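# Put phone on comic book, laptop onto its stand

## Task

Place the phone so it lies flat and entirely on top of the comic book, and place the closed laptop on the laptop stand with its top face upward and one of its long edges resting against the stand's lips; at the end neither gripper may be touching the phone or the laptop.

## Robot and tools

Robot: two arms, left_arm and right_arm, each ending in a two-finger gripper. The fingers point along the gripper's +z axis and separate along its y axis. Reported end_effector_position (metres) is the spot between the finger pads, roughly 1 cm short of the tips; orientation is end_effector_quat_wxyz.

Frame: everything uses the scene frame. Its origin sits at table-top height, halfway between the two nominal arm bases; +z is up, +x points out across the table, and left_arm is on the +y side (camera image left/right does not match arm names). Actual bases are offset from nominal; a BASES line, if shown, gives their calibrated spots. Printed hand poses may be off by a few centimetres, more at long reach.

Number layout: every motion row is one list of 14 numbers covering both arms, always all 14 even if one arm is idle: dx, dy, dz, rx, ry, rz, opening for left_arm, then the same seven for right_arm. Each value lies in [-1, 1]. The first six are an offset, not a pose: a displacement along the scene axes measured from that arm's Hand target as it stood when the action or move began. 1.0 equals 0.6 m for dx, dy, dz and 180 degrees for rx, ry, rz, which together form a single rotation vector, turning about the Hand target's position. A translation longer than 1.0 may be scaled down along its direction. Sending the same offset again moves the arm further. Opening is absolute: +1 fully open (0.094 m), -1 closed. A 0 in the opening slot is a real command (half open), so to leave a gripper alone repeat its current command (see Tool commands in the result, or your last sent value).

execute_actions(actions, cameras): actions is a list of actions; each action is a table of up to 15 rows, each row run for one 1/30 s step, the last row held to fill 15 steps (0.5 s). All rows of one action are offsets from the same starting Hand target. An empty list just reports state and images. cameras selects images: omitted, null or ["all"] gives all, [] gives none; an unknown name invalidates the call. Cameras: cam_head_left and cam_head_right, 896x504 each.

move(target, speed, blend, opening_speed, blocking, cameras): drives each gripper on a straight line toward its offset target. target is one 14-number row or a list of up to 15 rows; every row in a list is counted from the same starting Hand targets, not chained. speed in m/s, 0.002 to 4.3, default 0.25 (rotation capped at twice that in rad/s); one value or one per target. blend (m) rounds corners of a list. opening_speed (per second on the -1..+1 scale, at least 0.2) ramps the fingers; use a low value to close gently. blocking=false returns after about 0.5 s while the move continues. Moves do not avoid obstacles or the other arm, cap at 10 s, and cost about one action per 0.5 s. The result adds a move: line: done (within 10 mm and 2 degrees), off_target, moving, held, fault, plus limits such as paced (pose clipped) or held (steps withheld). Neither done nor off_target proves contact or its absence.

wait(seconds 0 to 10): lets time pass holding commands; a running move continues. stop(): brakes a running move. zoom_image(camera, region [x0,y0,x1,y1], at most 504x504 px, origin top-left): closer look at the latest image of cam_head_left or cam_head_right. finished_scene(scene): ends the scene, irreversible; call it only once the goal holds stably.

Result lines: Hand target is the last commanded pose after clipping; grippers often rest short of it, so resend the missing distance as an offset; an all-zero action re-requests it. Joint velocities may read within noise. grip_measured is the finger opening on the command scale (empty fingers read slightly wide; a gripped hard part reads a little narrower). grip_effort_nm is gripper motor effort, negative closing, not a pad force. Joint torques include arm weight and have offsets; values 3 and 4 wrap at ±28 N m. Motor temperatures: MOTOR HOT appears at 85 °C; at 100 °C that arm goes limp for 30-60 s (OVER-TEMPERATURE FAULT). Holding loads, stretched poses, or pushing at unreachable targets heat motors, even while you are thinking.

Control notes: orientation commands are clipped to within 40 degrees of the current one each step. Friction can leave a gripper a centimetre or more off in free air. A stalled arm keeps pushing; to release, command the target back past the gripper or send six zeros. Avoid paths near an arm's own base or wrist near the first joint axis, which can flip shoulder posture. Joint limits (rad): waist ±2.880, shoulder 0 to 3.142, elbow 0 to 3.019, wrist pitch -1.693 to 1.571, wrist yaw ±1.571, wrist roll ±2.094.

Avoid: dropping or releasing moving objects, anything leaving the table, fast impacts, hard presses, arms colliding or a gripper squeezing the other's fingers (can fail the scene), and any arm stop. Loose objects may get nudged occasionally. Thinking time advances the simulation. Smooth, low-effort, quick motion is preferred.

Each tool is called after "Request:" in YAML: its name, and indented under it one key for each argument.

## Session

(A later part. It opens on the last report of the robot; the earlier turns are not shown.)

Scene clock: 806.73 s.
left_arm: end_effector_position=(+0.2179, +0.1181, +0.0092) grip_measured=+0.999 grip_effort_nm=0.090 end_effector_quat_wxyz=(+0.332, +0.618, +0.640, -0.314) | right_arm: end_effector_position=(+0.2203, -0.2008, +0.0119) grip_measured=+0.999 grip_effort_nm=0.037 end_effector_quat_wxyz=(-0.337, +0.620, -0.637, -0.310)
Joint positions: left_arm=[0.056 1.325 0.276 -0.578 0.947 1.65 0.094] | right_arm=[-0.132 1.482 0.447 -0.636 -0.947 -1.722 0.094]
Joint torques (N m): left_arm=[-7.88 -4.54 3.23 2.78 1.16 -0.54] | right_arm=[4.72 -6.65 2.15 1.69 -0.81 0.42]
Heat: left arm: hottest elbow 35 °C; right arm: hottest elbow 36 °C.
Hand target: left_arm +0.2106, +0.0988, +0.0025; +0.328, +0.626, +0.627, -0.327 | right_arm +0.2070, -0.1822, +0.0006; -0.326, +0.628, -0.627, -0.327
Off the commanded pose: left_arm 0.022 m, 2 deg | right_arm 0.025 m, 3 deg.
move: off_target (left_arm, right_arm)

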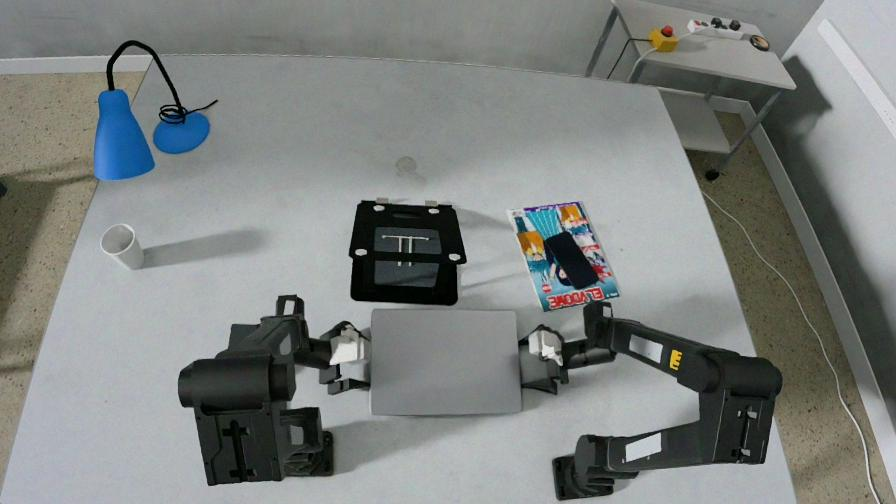

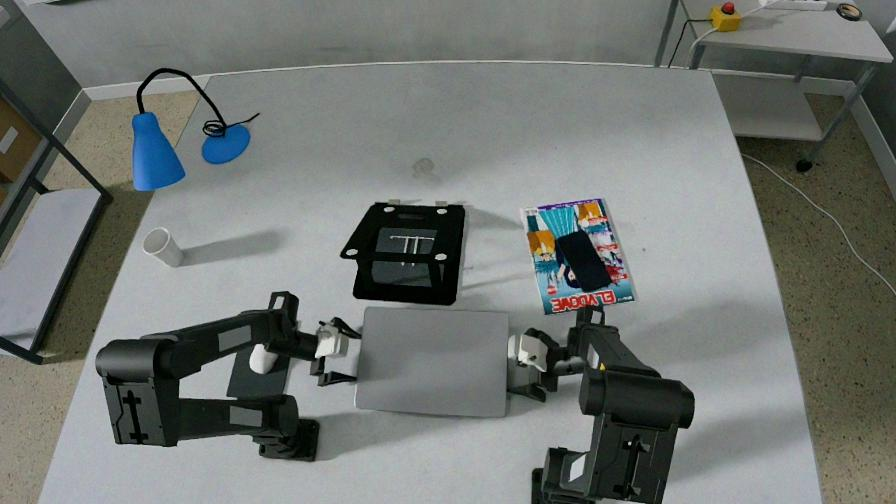

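Request:
move:
  target: [0,-0.05,0.003,0,0,0,1, 0.0,0.05,0.003,0,0,0,1]
  speed: 0.05

Request:
zoom_image:
  camera: "cam_head_left"
  region: [310, 270, 570, 450]

Request:
zoom_image:
  camera: "cam_head_left"
  region: [340, 310, 390, 420]

Scene clock: 811.03 s.
left_arm: end_effector_position=(+0.2239, +0.0797, +0.0114) grip_measured=+0.999 grip_effort_nm=0.071 end_effector_quat_wxyz=(+0.353, +0.626, +0.621, -0.314) | right_arm: end_effector_position=(+0.2218, -0.1709, +0.0127) grip_measured=+0.999 grip_effort_nm=0.022 end_effector_quat_wxyz=(-0.338, +0.619, -0.638, -0.309)
Joint positions: left_arm=[-0.135 1.299 0.23 -0.265 0.965 1.349 0.094] | right_arm=[-0.008 1.444 0.409 -0.456 -0.949 -1.502 0.094]
Joint torques (N m): left_arm=[-6.12 -5.25 4.4 1.09 -0.29 -0.65] | right_arm=[4.89 -6.36 2.69 1.85 -0.8 0.42]
Heat: left arm: hottest elbow 35 °C; right arm: hottest elbow 36 °C.
Hand target: left_arm +0.2107, +0.0688, +0.0044; +0.328, +0.626, +0.627, -0.327 | right_arm +0.2071, -0.1523, +0.0024; -0.326, +0.628, -0.627, -0.327
Off the commanded pose: left_arm 0.019 m, 3 deg | right_arm 0.026 m, 3 deg.
move: off_target (left_arm, right_arm)

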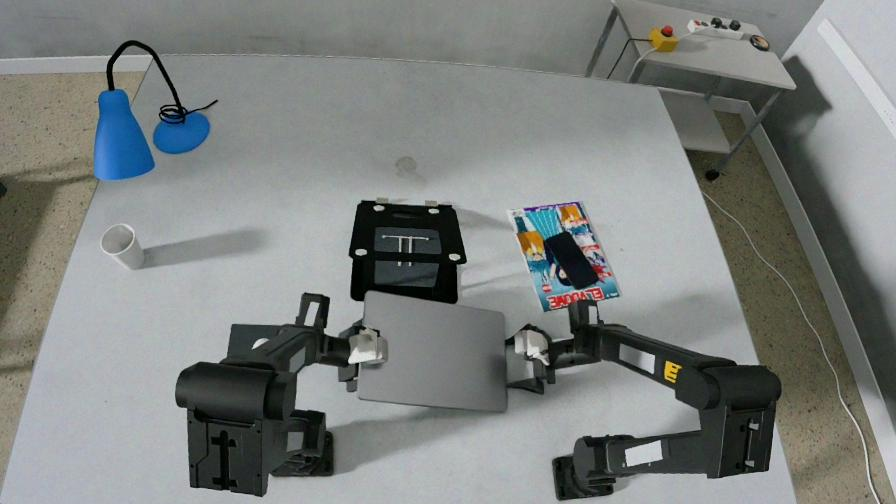

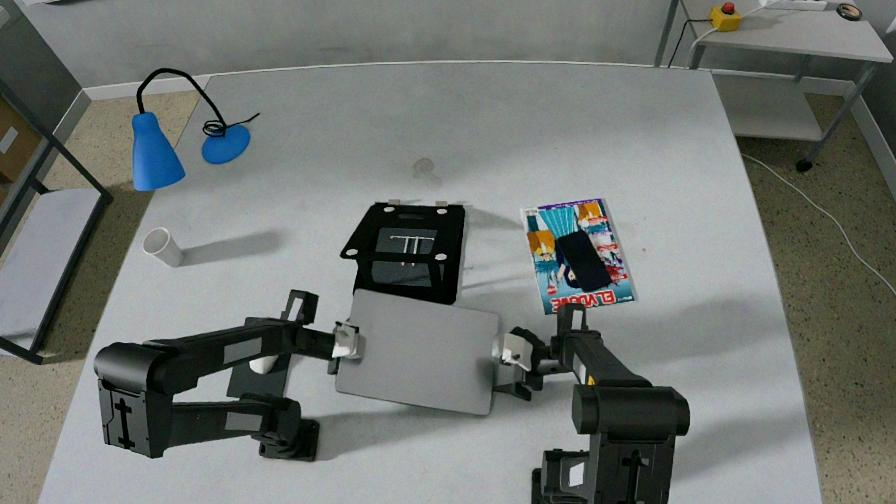

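Scaled by 1.938.

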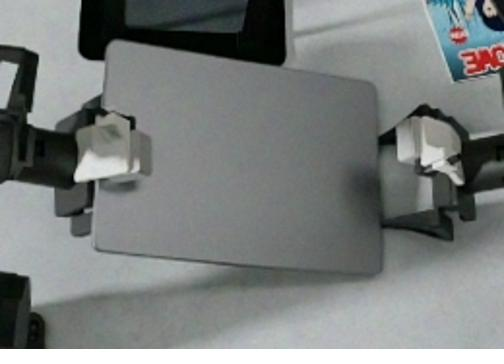

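Scaled by 4.582.

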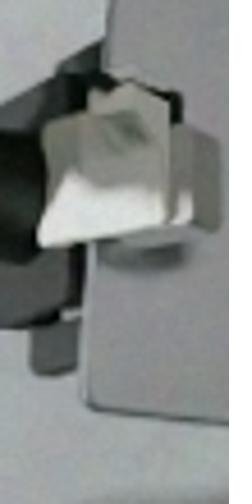

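Request:
move:
  target: [0,0.0,0.0,0,0,0,1, -0.01,0.07,-0.006,0,0,0,1]
  speed: 0.05

Request:
zoom_image:
  camera: "cam_head_left"
  region: [310, 270, 570, 450]

Request:
zoom_image:
  camera: "cam_head_right"
  region: [290, 270, 550, 450]

Scene clock: 819.07 s.
left_arm: end_effector_position=(+0.2322, +0.0839, +0.0139) grip_measured=+0.999 grip_effort_nm=0.061 end_effector_quat_wxyz=(+0.365, +0.623, +0.624, -0.299) | right_arm: end_effector_position=(+0.2216, -0.1633, +0.0141) grip_measured=+0.999 grip_effort_nm=0.022 end_effector_quat_wxyz=(+0.344, -0.606, +0.659, +0.283)
Joint positions: left_arm=[-0.114 1.285 0.23 -0.247 0.957 1.345 0.094] | right_arm=[0.041 1.374 0.354 -0.313 -0.901 -1.324 0.094]
Joint torques (N m): left_arm=[-7.12 -4.13 4.38 -0.08 0.01 -0.49] | right_arm=[11.28 -3.02 3.51 3.4 -1.57 0.84]
Heat: left arm: hottest elbow 34 °C; right arm: hottest elbow 35 °C.
Hand target: left_arm +0.2107, +0.0688, +0.0043; +0.328, +0.626, +0.627, -0.327 | right_arm +0.2012, -0.1103, -0.0012; -0.326, +0.628, -0.627, -0.327
Off the commanded pose: left_arm 0.028 m, 5 deg | right_arm 0.059 m, 7 deg.
move: off_target (left_arm, right_arm)

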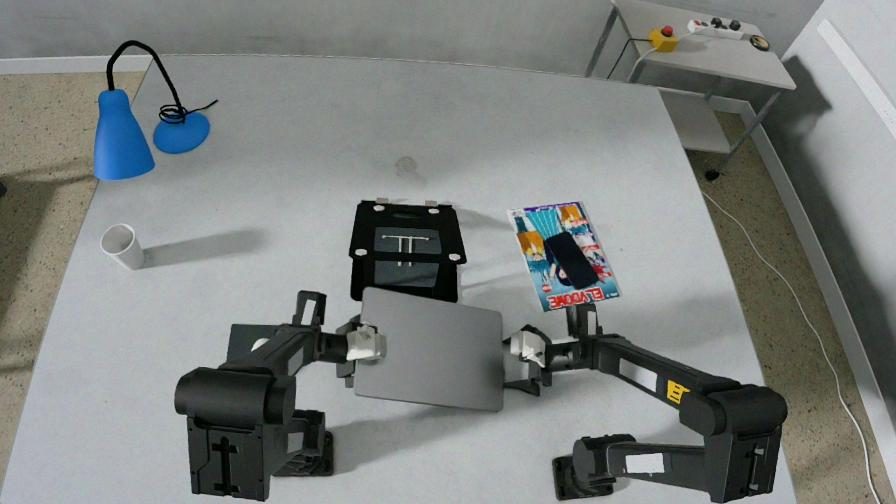

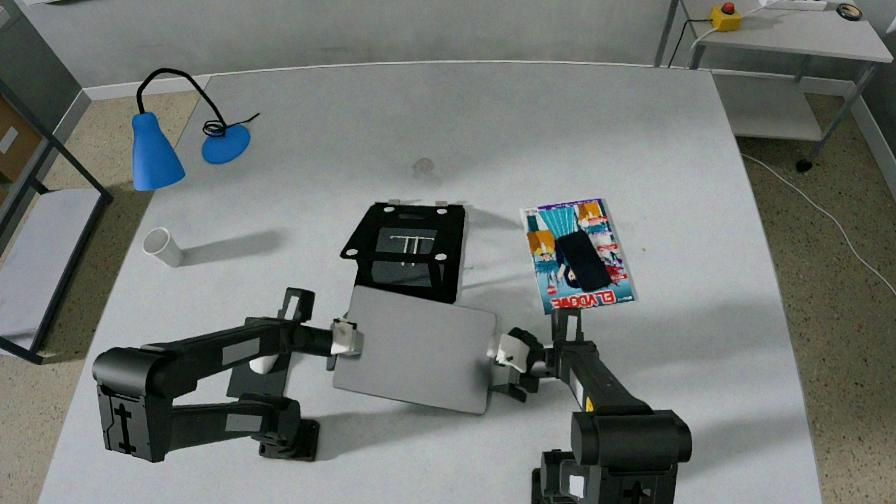

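Scaled by 1.938.

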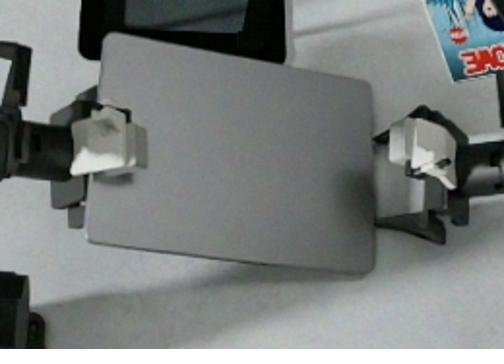

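Scaled by 1.938.

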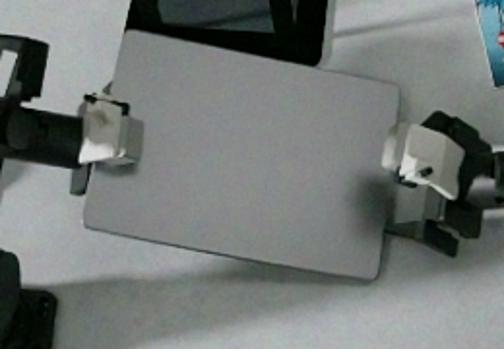

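Request:
move:
  target:
    - [0,0.0,0.0,0,0,0,1, -0.01,-0.13,0.0,0,0,0,1]
    - [0,0,0,0,0,0,1, -0.015,-0.13,-0.035,0,0,0,1]
    - [0,0.0,0.0,0,0,0,1, -0.015,0.03,-0.035,0,0,0,1]
  speed: [0.08,0.06,0.04]

Request:
zoom_image:
  camera: "cam_head_left"
  region: [310, 270, 570, 450]

Scene clock: 828.77 s.
left_arm: end_effector_position=(+0.2576, +0.0907, +0.0306) grip_measured=+0.999 grip_effort_nm=0.066 end_effector_quat_wxyz=(+0.385, +0.611, +0.630, -0.287) | right_arm: end_effector_position=(+0.2128, -0.1435, +0.0117) grip_measured=+1.000 grip_effort_nm=0.007 end_effector_quat_wxyz=(+0.365, -0.581, +0.659, +0.308)
Joint positions: left_arm=[-0.071 1.258 0.276 -0.284 0.969 1.337 0.094] | right_arm=[0.102 1.395 0.292 -0.096 -0.947 -1.145 0.094]
Joint torques (N m): left_arm=[-8.35 -3.96 1.7 -0.68 -0.39 -0.01] | right_arm=[12.1 0.26 3.97 3.32 0.79 0.26]
Heat: left arm: hottest elbow 34 °C; right arm: hottest elbow 35 °C.
Hand target: left_arm +0.2108, +0.0688, +0.0044; +0.328, +0.626, +0.627, -0.327 | right_arm +0.1921, -0.0922, -0.0222; +0.326, -0.628, +0.627, +0.327
Off the commanded pose: left_arm 0.058 m, 8 deg | right_arm 0.065 m, 8 deg.
move: off_target (left_arm, right_arm)

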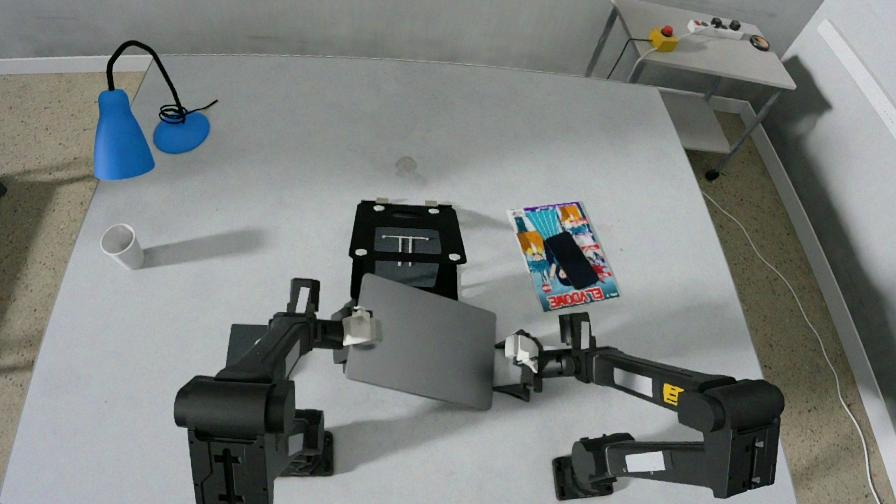

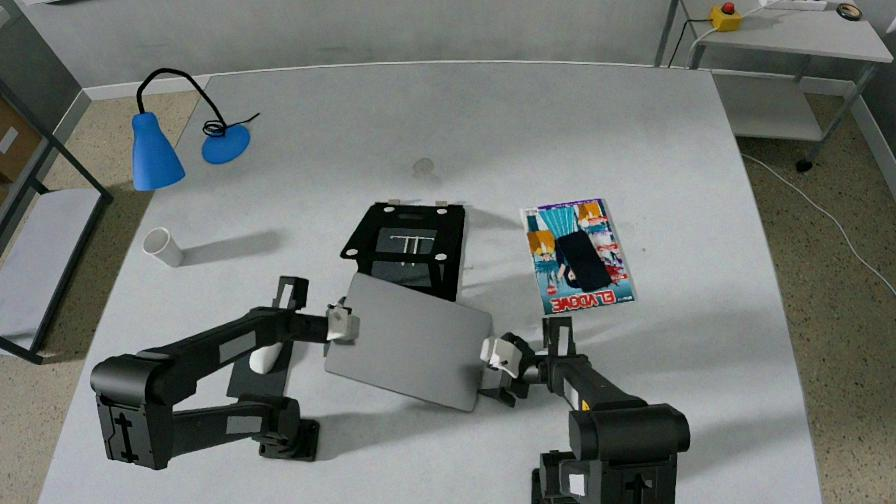

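Scaled by 1.938.

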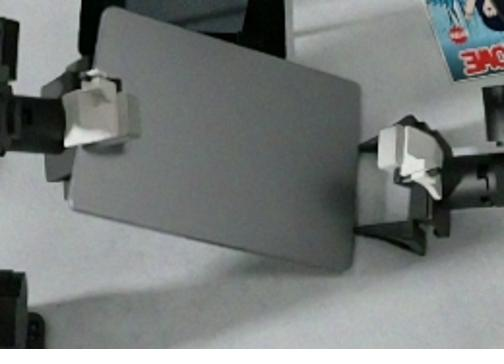

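Request:
move:
  target:
    - [0.02,0.01,0.1,0,0,0,1, 0.03,0.01,0.1,0,0,0,1]
    - [0.03,0.01,0.14,0,0,0,1, 0.08,0.01,0.19,0,0,0,1]
  speed: 0.04

Request:
zoom_image:
  camera: "cam_head_left"
  region: [310, 250, 570, 430]

Request:
zoom_image:
  camera: "cam_head_right"
  region: [290, 250, 550, 430]

Scene clock: 844.13 s.
left_arm: end_effector_position=(+0.2205, +0.0883, +0.0743) grip_measured=+0.999 grip_effort_nm=0.066 end_effector_quat_wxyz=(+0.327, +0.605, +0.647, -0.329) | right_arm: end_effector_position=(+0.1911, -0.1311, +0.0266) grip_measured=+1.000 grip_effort_nm=0.022 end_effector_quat_wxyz=(+0.253, -0.611, +0.680, +0.316)
Joint positions: left_arm=[-0.097 1.019 0.328 -0.739 0.959 1.361 0.094] | right_arm=[0.218 1.287 0.391 -0.494 -0.819 -1.162 0.094]
Joint torques (N m): left_arm=[-5.83 -4.84 12.29 0.29 0.29 -0.11] | right_arm=[4.42 -11.58 14.13 0.77 -3.69 0.51]
Heat: left arm: hottest elbow 33 °C; right arm: hottest elbow 35 °C.
Hand target: left_arm +0.2287, +0.0748, +0.0884; +0.328, +0.626, +0.627, -0.327 | right_arm +0.2402, -0.0863, +0.0918; +0.326, -0.628, +0.627, +0.327
Off the commanded pose: left_arm 0.021 m, 3 deg | right_arm 0.093 m, 11 deg.
move: off_target (left_arm, right_arm)

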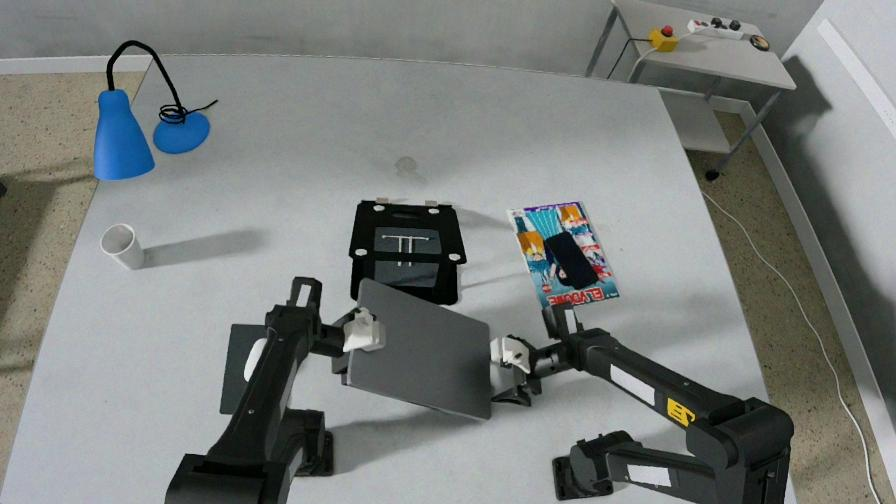

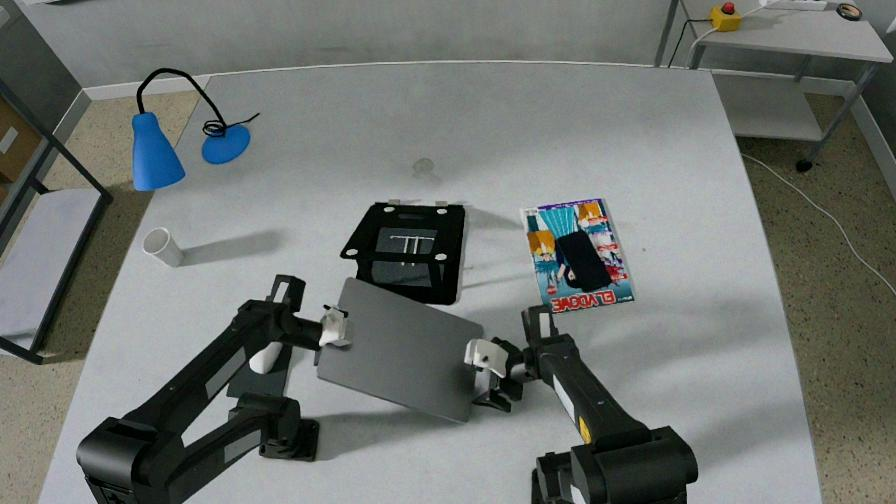

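Scaled by 1.938.

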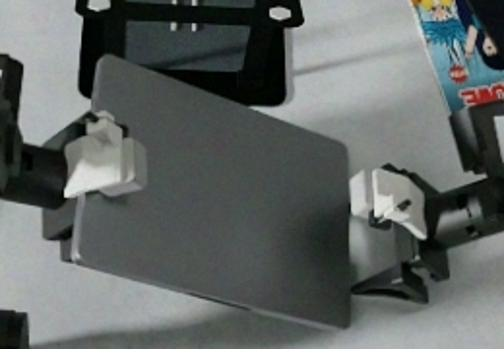

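Scaled by 1.938.

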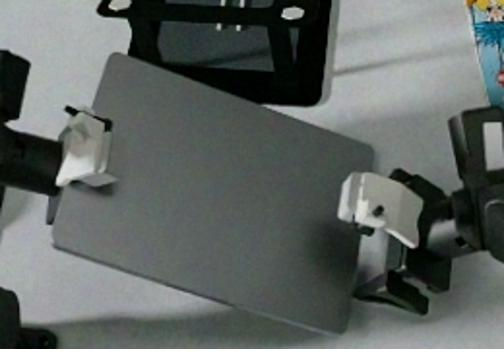

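Request:
move:
  target:
    - [0.0,-0.01,0.03,0,0,0,1, 0.06,0.015,0.1,0,0,0,1]
  speed: 0.04

Request:
zoom_image:
  camera: "cam_head_left"
  region: [310, 250, 570, 430]

Request:
zoom_image:
  camera: "cam_head_right"
  region: [290, 250, 550, 430]

Scene clock: 850.57 s.
left_arm: end_effector_position=(+0.2246, +0.0859, +0.0921) grip_measured=+0.999 grip_effort_nm=0.066 end_effector_quat_wxyz=(+0.318, +0.579, +0.670, -0.338) | right_arm: end_effector_position=(+0.1904, -0.1337, +0.0512) grip_measured=+0.999 grip_effort_nm=0.022 end_effector_quat_wxyz=(+0.201, -0.607, +0.693, +0.333)
Joint positions: left_arm=[-0.109 0.965 0.358 -0.789 0.955 1.254 0.094] | right_arm=[0.218 1.259 0.485 -0.749 -0.799 -1.196 0.094]
Joint torques (N m): left_arm=[-7.24 -4.6 12.36 0.46 0.29 0.42] | right_arm=[3.31 -13.57 19.49 0.87 -4.67 0.44]
Motor temperatures (°C): left_arm=[23 26 34 24 32 24 28] | right_arm=[27 31 39 25 41 24 25]
Heat: left arm: hottest elbow 34 °C; right arm: hottest wrist yaw 41 °C.
Hand target: left_arm +0.2287, +0.0688, +0.1063; +0.328, +0.627, +0.627, -0.327 | right_arm +0.2762, -0.0773, +0.1518; +0.326, -0.628, +0.627, +0.327
Off the commanded pose: left_arm 0.023 m, 8 deg | right_arm 0.144 m, 16 deg.
move: off_target (left_arm, right_arm)

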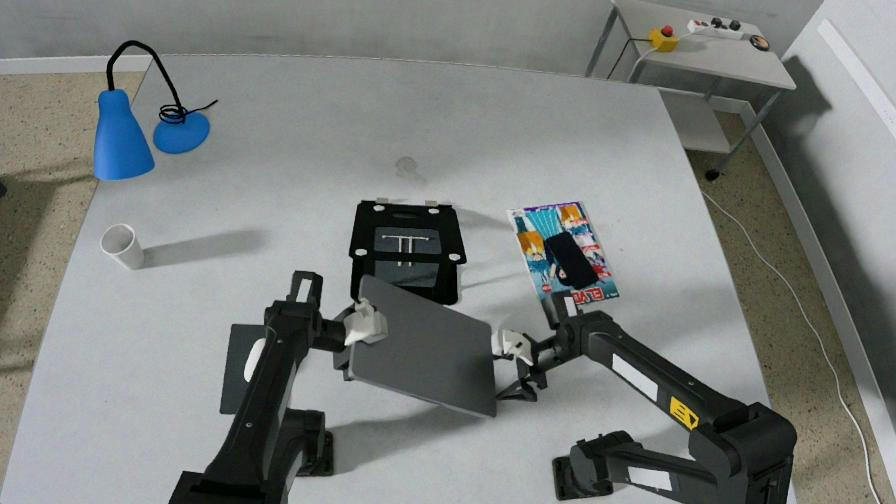

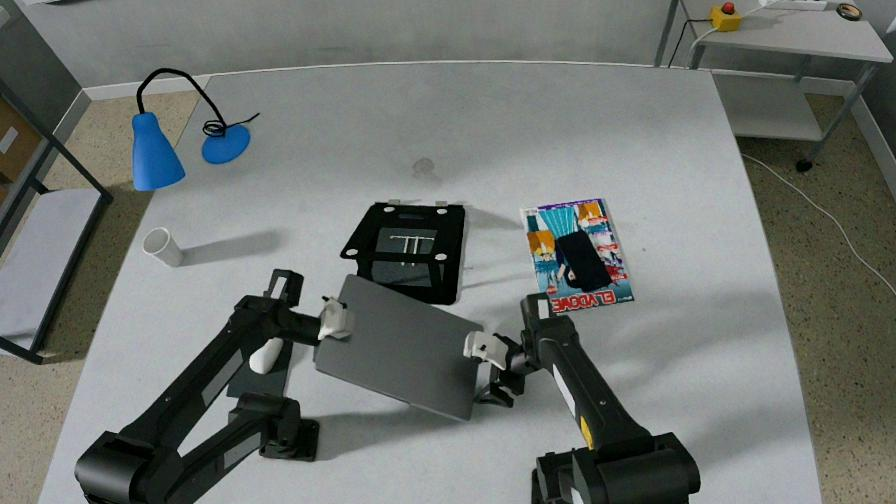

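Scaled by 1.938.

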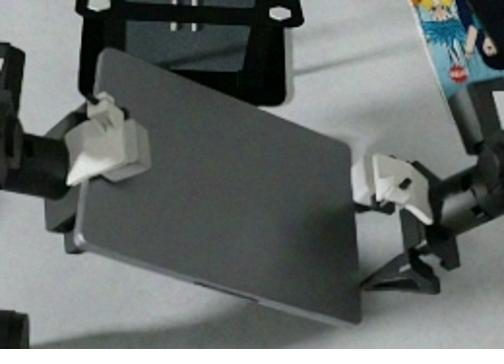

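Scaled by 1.938.

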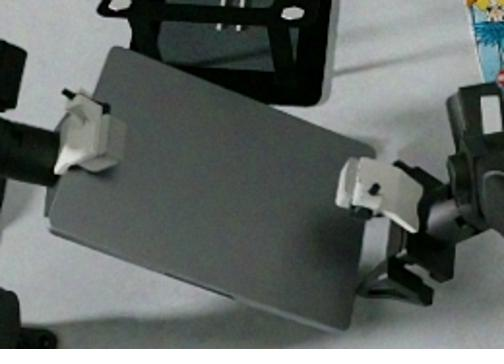

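Request:
move:
  target:
    - [0.0,-0.01,0.0,0,0,0,1, 0.15,0.01,0.03,0,0,0,1]
  speed: 0.05

Request:
zoom_image:
  camera: "cam_head_left"
  region: [310, 250, 570, 430]

Request:
zoom_image:
  camera: "cam_head_right"
  region: [290, 250, 550, 430]

Scene clock: 858.53 s.
left_arm: end_effector_position=(+0.2186, +0.0705, +0.0945) grip_measured=+0.999 grip_effort_nm=0.061 end_effector_quat_wxyz=(+0.317, +0.627, +0.633, -0.327) | right_arm: end_effector_position=(+0.3467, -0.0805, +0.1569) grip_measured=+1.000 grip_effort_nm=0.012 end_effector_quat_wxyz=(-0.315, +0.622, -0.635, -0.334)
Joint positions: left_arm=[-0.198 0.954 0.368 -0.768 0.927 1.283 0.094] | right_arm=[0.226 1.427 0.913 -0.768 -0.923 -1.174 0.094]
Joint torques (N m): left_arm=[-1.85 -3.19 11.84 1.22 0.96 -0.28] | right_arm=[1.08 -10.29 11.75 0.66 -0.42 0.22]
Motor temperatures (°C): left_arm=[23 26 35 24 32 24 27] | right_arm=[27 31 44 25 51 24 25]
Heat: left arm: hottest elbow 35 °C; right arm: hottest wrist yaw 51 °C.
Hand target: left_arm +0.2288, +0.0628, +0.1064; +0.328, +0.626, +0.627, -0.327 | right_arm +0.3662, -0.0712, +0.1699; -0.326, +0.628, -0.626, -0.327
Off the commanded pose: left_arm 0.017 m, 1 deg | right_arm 0.025 m, 2 deg.
move: off_target (left_arm, right_arm)

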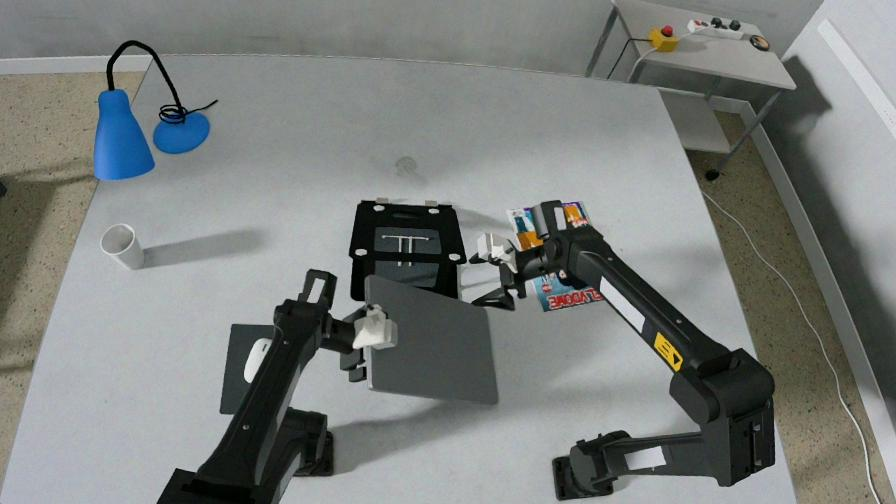

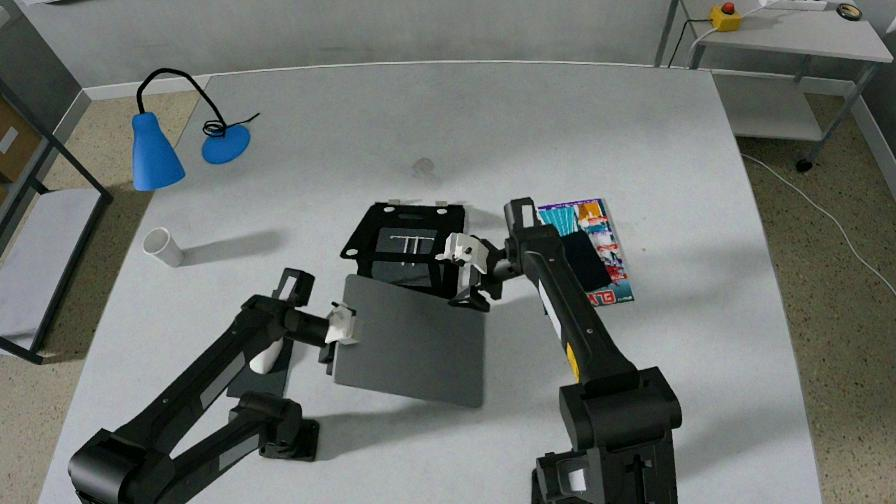

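Scaled by 1.938.

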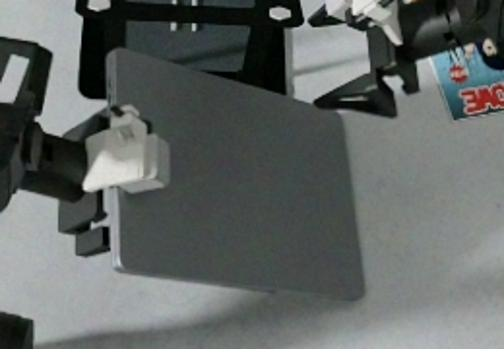

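Scaled by 1.938.

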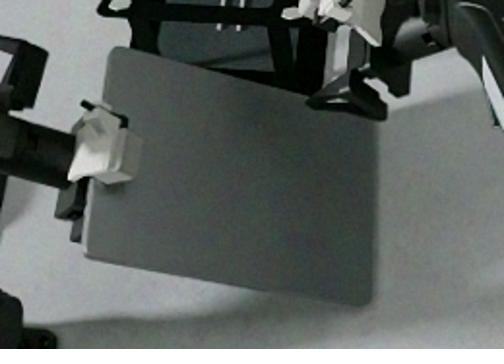

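Request:
move:
  target:
    - [0,0,0,0,0,0,1, 0,-0.25,0.0,0,0,0,1]
    - [0,0,0,0,0,0,1, -0.218,-0.27,-0.15,0,0,0,1]
    - [0,0,0,0,0,0,1, -0.218,-0.27,-0.275,0,0,0,1]
  speed: [0.15,0.15,0.08]

Request:
zoom_image:
  camera: "cam_head_left"
  region: [310, 250, 570, 430]

Request:
zoom_image:
  camera: "cam_head_right"
  region: [290, 250, 550, 430]

Scene clock: 880.37 s.
left_arm: end_effector_position=(+0.2186, +0.0704, +0.0945) grip_measured=+0.999 grip_effort_nm=0.056 end_effector_quat_wxyz=(+0.317, +0.626, +0.633, -0.327) | right_arm: end_effector_position=(+0.2395, -0.2310, +0.0125) grip_measured=+1.000 grip_effort_nm=0.012 end_effector_quat_wxyz=(-0.330, +0.634, -0.621, -0.323)
Joint positions: left_arm=[-0.199 0.954 0.368 -0.768 0.927 1.282 0.094] | right_arm=[-0.232 1.594 0.572 -0.857 -0.924 -1.973 0.094]
Joint torques (N m): left_arm=[-1.9 -3.37 11.63 1.32 0.94 -0.34] | right_arm=[-0.32 -8.7 3.15 0.25 -0.37 0.14]
Motor temperatures (°C): left_arm=[23 26 35 24 33 24 27] | right_arm=[27 32 46 25 36 23 25]
Heat: left arm: hottest elbow 35 °C; right arm: hottest elbow 46 °C.
Hand target: left_arm +0.2287, +0.0627, +0.1064; +0.328, +0.626, +0.627, -0.327 | right_arm +0.2352, -0.2333, +0.0049; -0.326, +0.628, -0.627, -0.327
Off the commanded pose: left_arm 0.017 m, 1 deg | right_arm 0.009 m, 1 deg.
move: off_target (left_arm)

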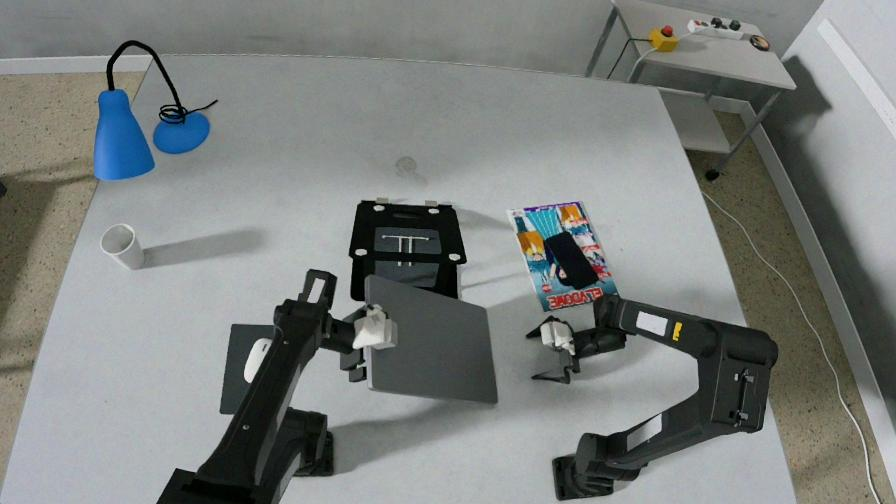

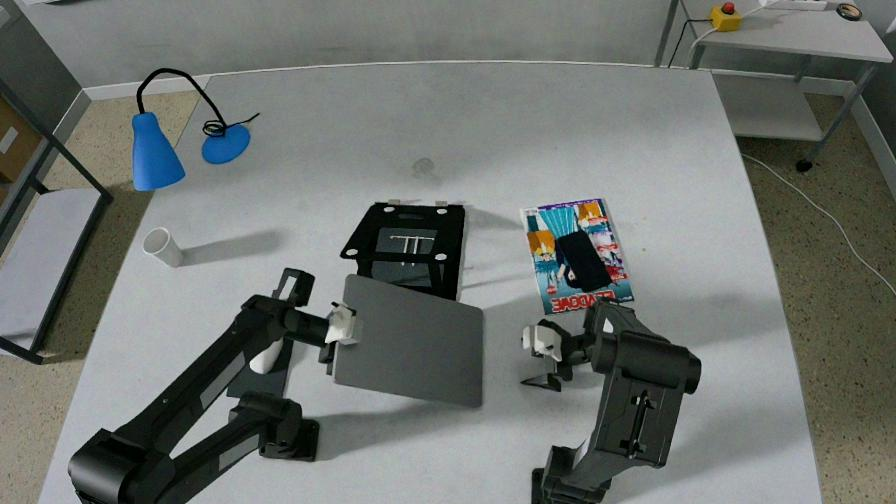

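Scaled by 1.938.

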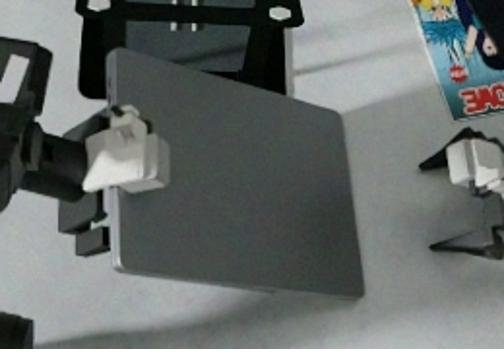

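Scaled by 1.938.

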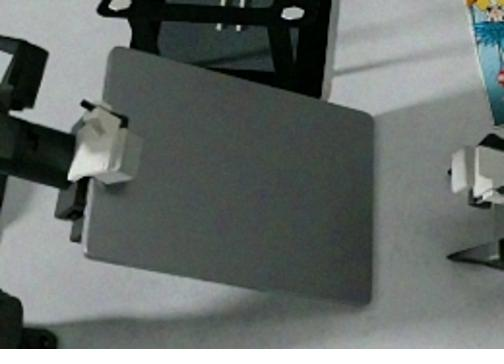

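Request:
move:
  target: [0,0,0.02,-0.12,0,0,1, 0,0,0,0,0,0,1]
  speed: 0.05

Request:
zoom_image:
  camera: "cam_head_left"
  region: [310, 250, 570, 430]

Request:
zoom_image:
  camera: "cam_head_right"
  region: [290, 250, 550, 430]

Scene clock: 888.60 s.
left_arm: end_effector_position=(+0.2155, +0.0648, +0.0937) grip_measured=+0.999 grip_effort_nm=0.056 end_effector_quat_wxyz=(+0.399, +0.557, +0.584, -0.434) | right_arm: end_effector_position=(+0.2396, -0.2311, +0.0124) grip_measured=+1.000 grip_effort_nm=0.007 end_effector_quat_wxyz=(-0.330, +0.634, -0.621, -0.322)
Joint positions: left_arm=[-0.102 1.12 0.289 -0.568 1.256 1.325 0.094] | right_arm=[-0.232 1.594 0.572 -0.857 -0.924 -1.973 0.094]
Joint torques (N m): left_arm=[0.21 -5.95 9.69 1.48 3.47 -0.01] | right_arm=[-0.32 -8.7 3.14 0.08 -0.36 0.13]
Heat: left arm: hottest elbow 35 °C; right arm: hottest elbow 44 °C.
Hand target: left_arm +0.2286, +0.0627, +0.1184; +0.439, +0.554, +0.555, -0.439 | right_arm +0.2352, -0.2333, +0.0049; -0.326, +0.628, -0.627, -0.327
Off the commanded pose: left_arm 0.028 m, 6 deg | right_arm 0.009 m, 1 deg.
move: off_target (left_arm)

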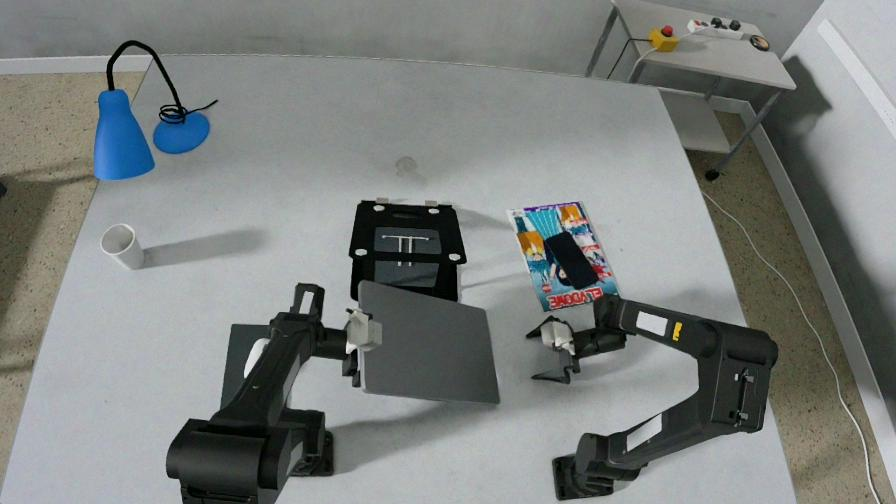

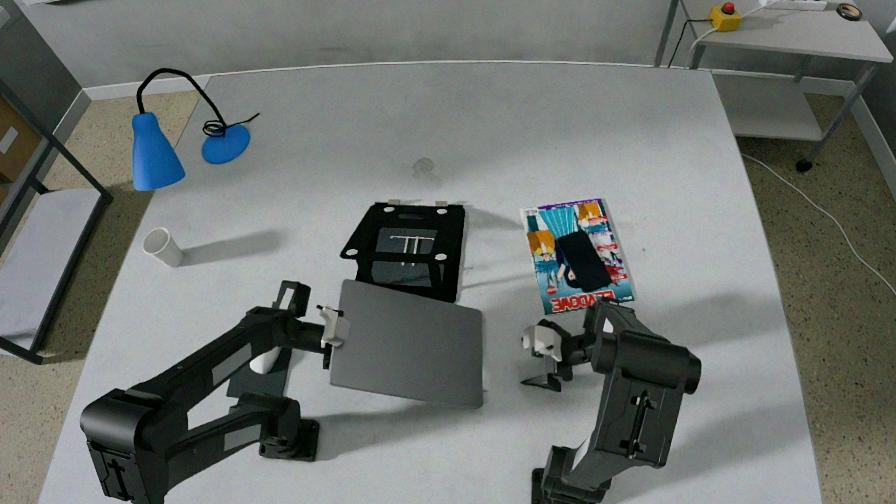

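Scaled by 1.938.

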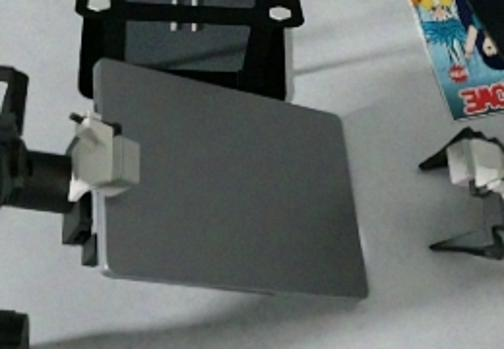

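Scaled by 1.938.

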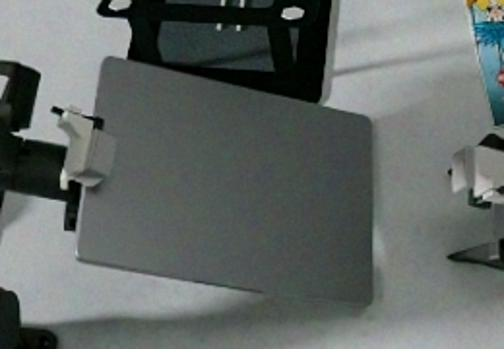

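Request:
move:
  target: [0,0,0.05,-0.08,0,0,1, 0,0,0,0,0,0,1]
  speed: 0.05

Request:
zoom_image:
  camera: "cam_head_left"
  region: [310, 250, 570, 430]

Request:
zoom_image:
  camera: "cam_head_right"
  region: [290, 250, 550, 430]

Scene clock: 895.00 s.
left_arm: end_effector_position=(+0.2182, +0.0612, +0.1183) grip_measured=+1.000 grip_effort_nm=0.046 end_effector_quat_wxyz=(+0.449, +0.490, +0.545, -0.511) | right_arm: end_effector_position=(+0.2396, -0.2311, +0.0124) grip_measured=+1.000 grip_effort_nm=0.007 end_effector_quat_wxyz=(-0.330, +0.634, -0.621, -0.322)
Joint positions: left_arm=[-0.08 1.146 0.212 -0.143 1.486 0.96 0.094] | right_arm=[-0.232 1.594 0.572 -0.857 -0.924 -1.973 0.094]
Joint torques (N m): left_arm=[-0.73 -7.88 9.59 2.24 3.46 0.05] | right_arm=[-0.32 -8.76 3.12 0.06 -0.36 0.15]
Motor temperatures (°C): left_arm=[23 26 35 24 41 24 27] | right_arm=[27 31 42 25 33 23 25]
Heat: left arm: hottest wrist yaw 41 °C; right arm: hottest elbow 42 °C.
Hand target: left_arm +0.2286, +0.0628, +0.1483; +0.505, +0.495, +0.495, -0.505 | right_arm +0.2352, -0.2333, +0.0049; -0.326, +0.628, -0.627, -0.327
Off the commanded pose: left_arm 0.032 m, 9 deg | right_arm 0.009 m, 1 deg.
joint sent to its limit (left arm) — joint 5 (wrist yaw), upper limit. The joint targets still meet the commanded pose.
move: off_target (left_arm)

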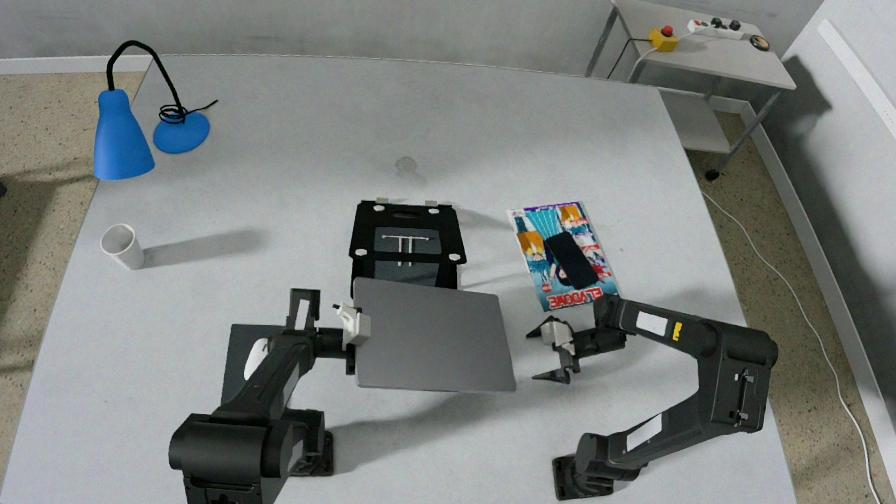

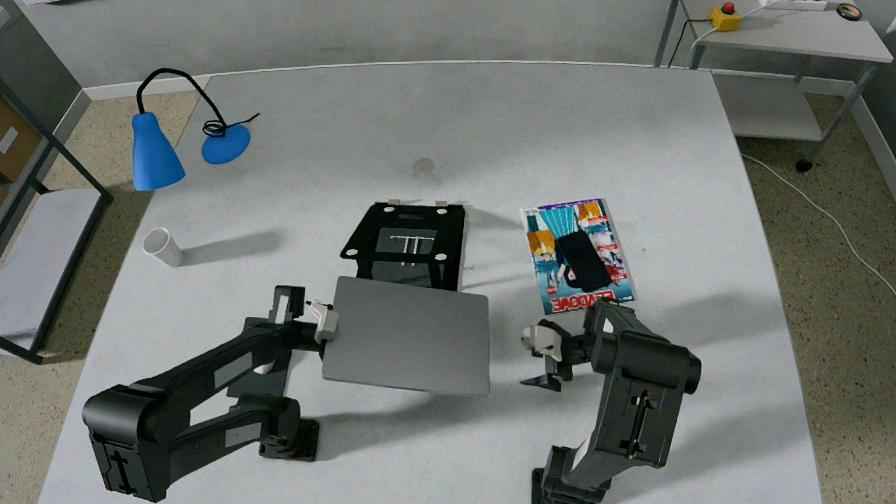

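Scaled by 1.938.

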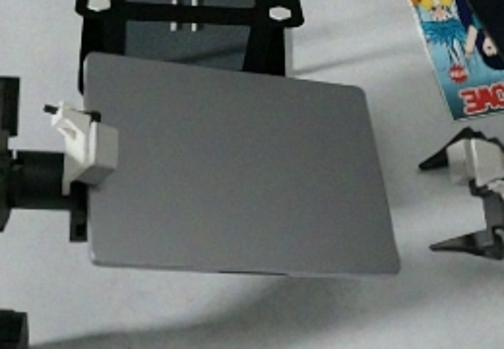

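Scaled by 1.938.

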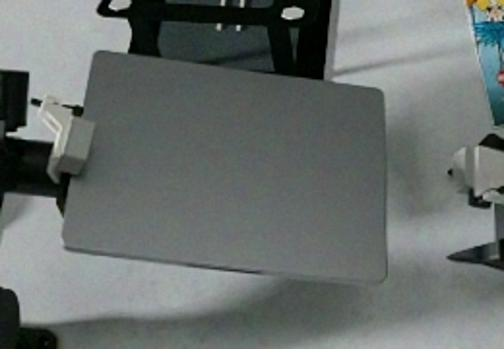

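Request:
move:
  target: [0,0,0,0,0,0,1, 0.01,0.16,0,0,0,0,1]
  speed: 0.05

Request:
zoom_image:
  camera: "cam_head_left"
  region: [310, 250, 570, 430]

Request:
zoom_image:
  camera: "cam_head_right"
  region: [290, 250, 550, 430]

Scene clock: 912.37 s.
left_arm: end_effector_position=(+0.2198, +0.0610, +0.1211) grip_measured=+1.000 grip_effort_nm=0.046 end_effector_quat_wxyz=(+0.455, +0.480, +0.546, -0.514) | right_arm: end_effector_position=(+0.2517, -0.1399, +0.0128) grip_measured=+1.000 grip_effort_nm=0.007 end_effector_quat_wxyz=(-0.340, +0.626, -0.622, -0.324)
Joint positions: left_arm=[-0.08 1.146 0.158 0.176 1.492 0.687 0.094] | right_arm=[0.093 1.529 0.486 -0.355 -0.968 -1.389 0.094]
Joint torques (N m): left_arm=[-0.26 -7.06 9.26 2.78 2.83 0.16] | right_arm=[1.73 -9.76 3.04 0.66 0.08 0.27]
Motor temperatures (°C): left_arm=[23 26 36 24 50 24 27] | right_arm=[27 31 39 25 32 23 25]
Heat: left arm: hottest wrist yaw 50 °C; right arm: hottest elbow 39 °C.
Hand target: left_arm +0.2287, +0.0628, +0.1484; +0.505, +0.495, +0.495, -0.505 | right_arm +0.2412, -0.1372, +0.0049; -0.326, +0.628, -0.627, -0.327
Off the commanded pose: left_arm 0.029 m, 8 deg | right_arm 0.013 m, 2 deg.
move: off_target (left_arm, right_arm)

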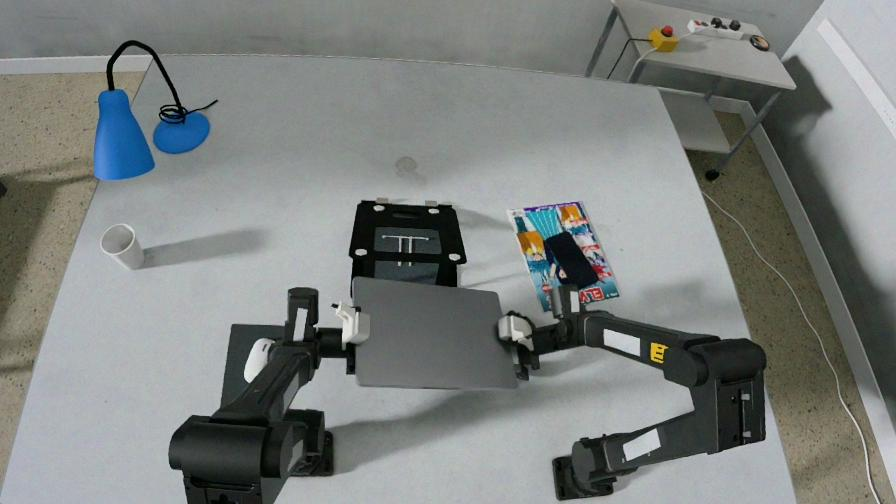

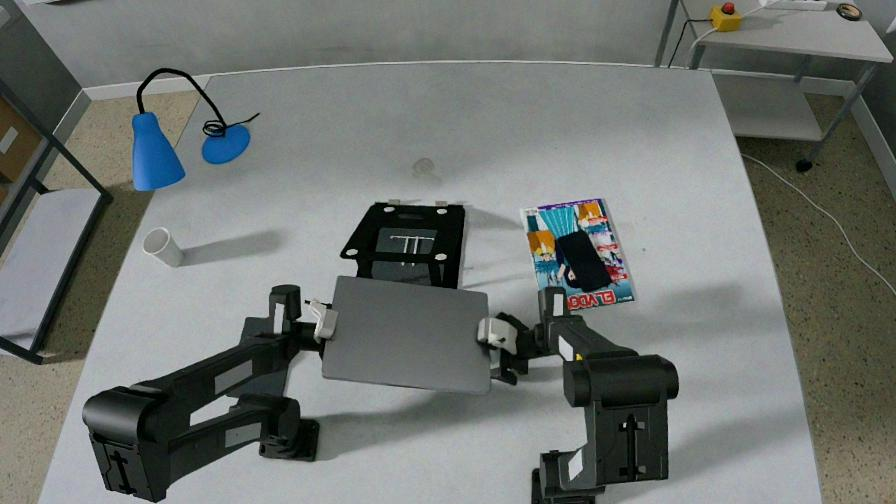

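Scaled by 1.938.

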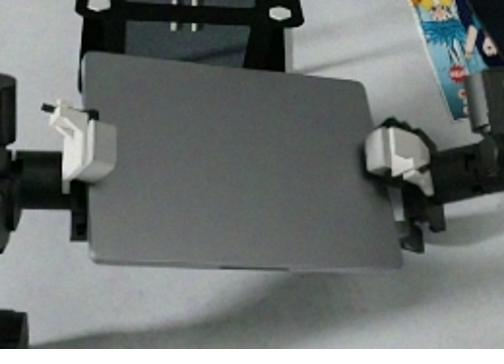

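Scaled by 1.938.

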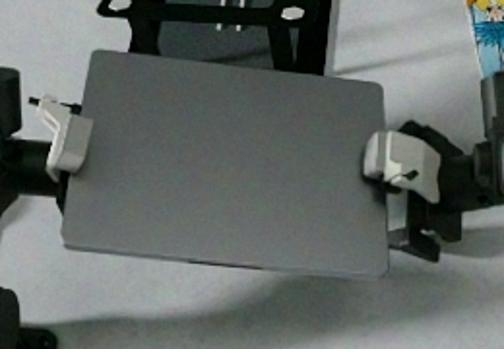

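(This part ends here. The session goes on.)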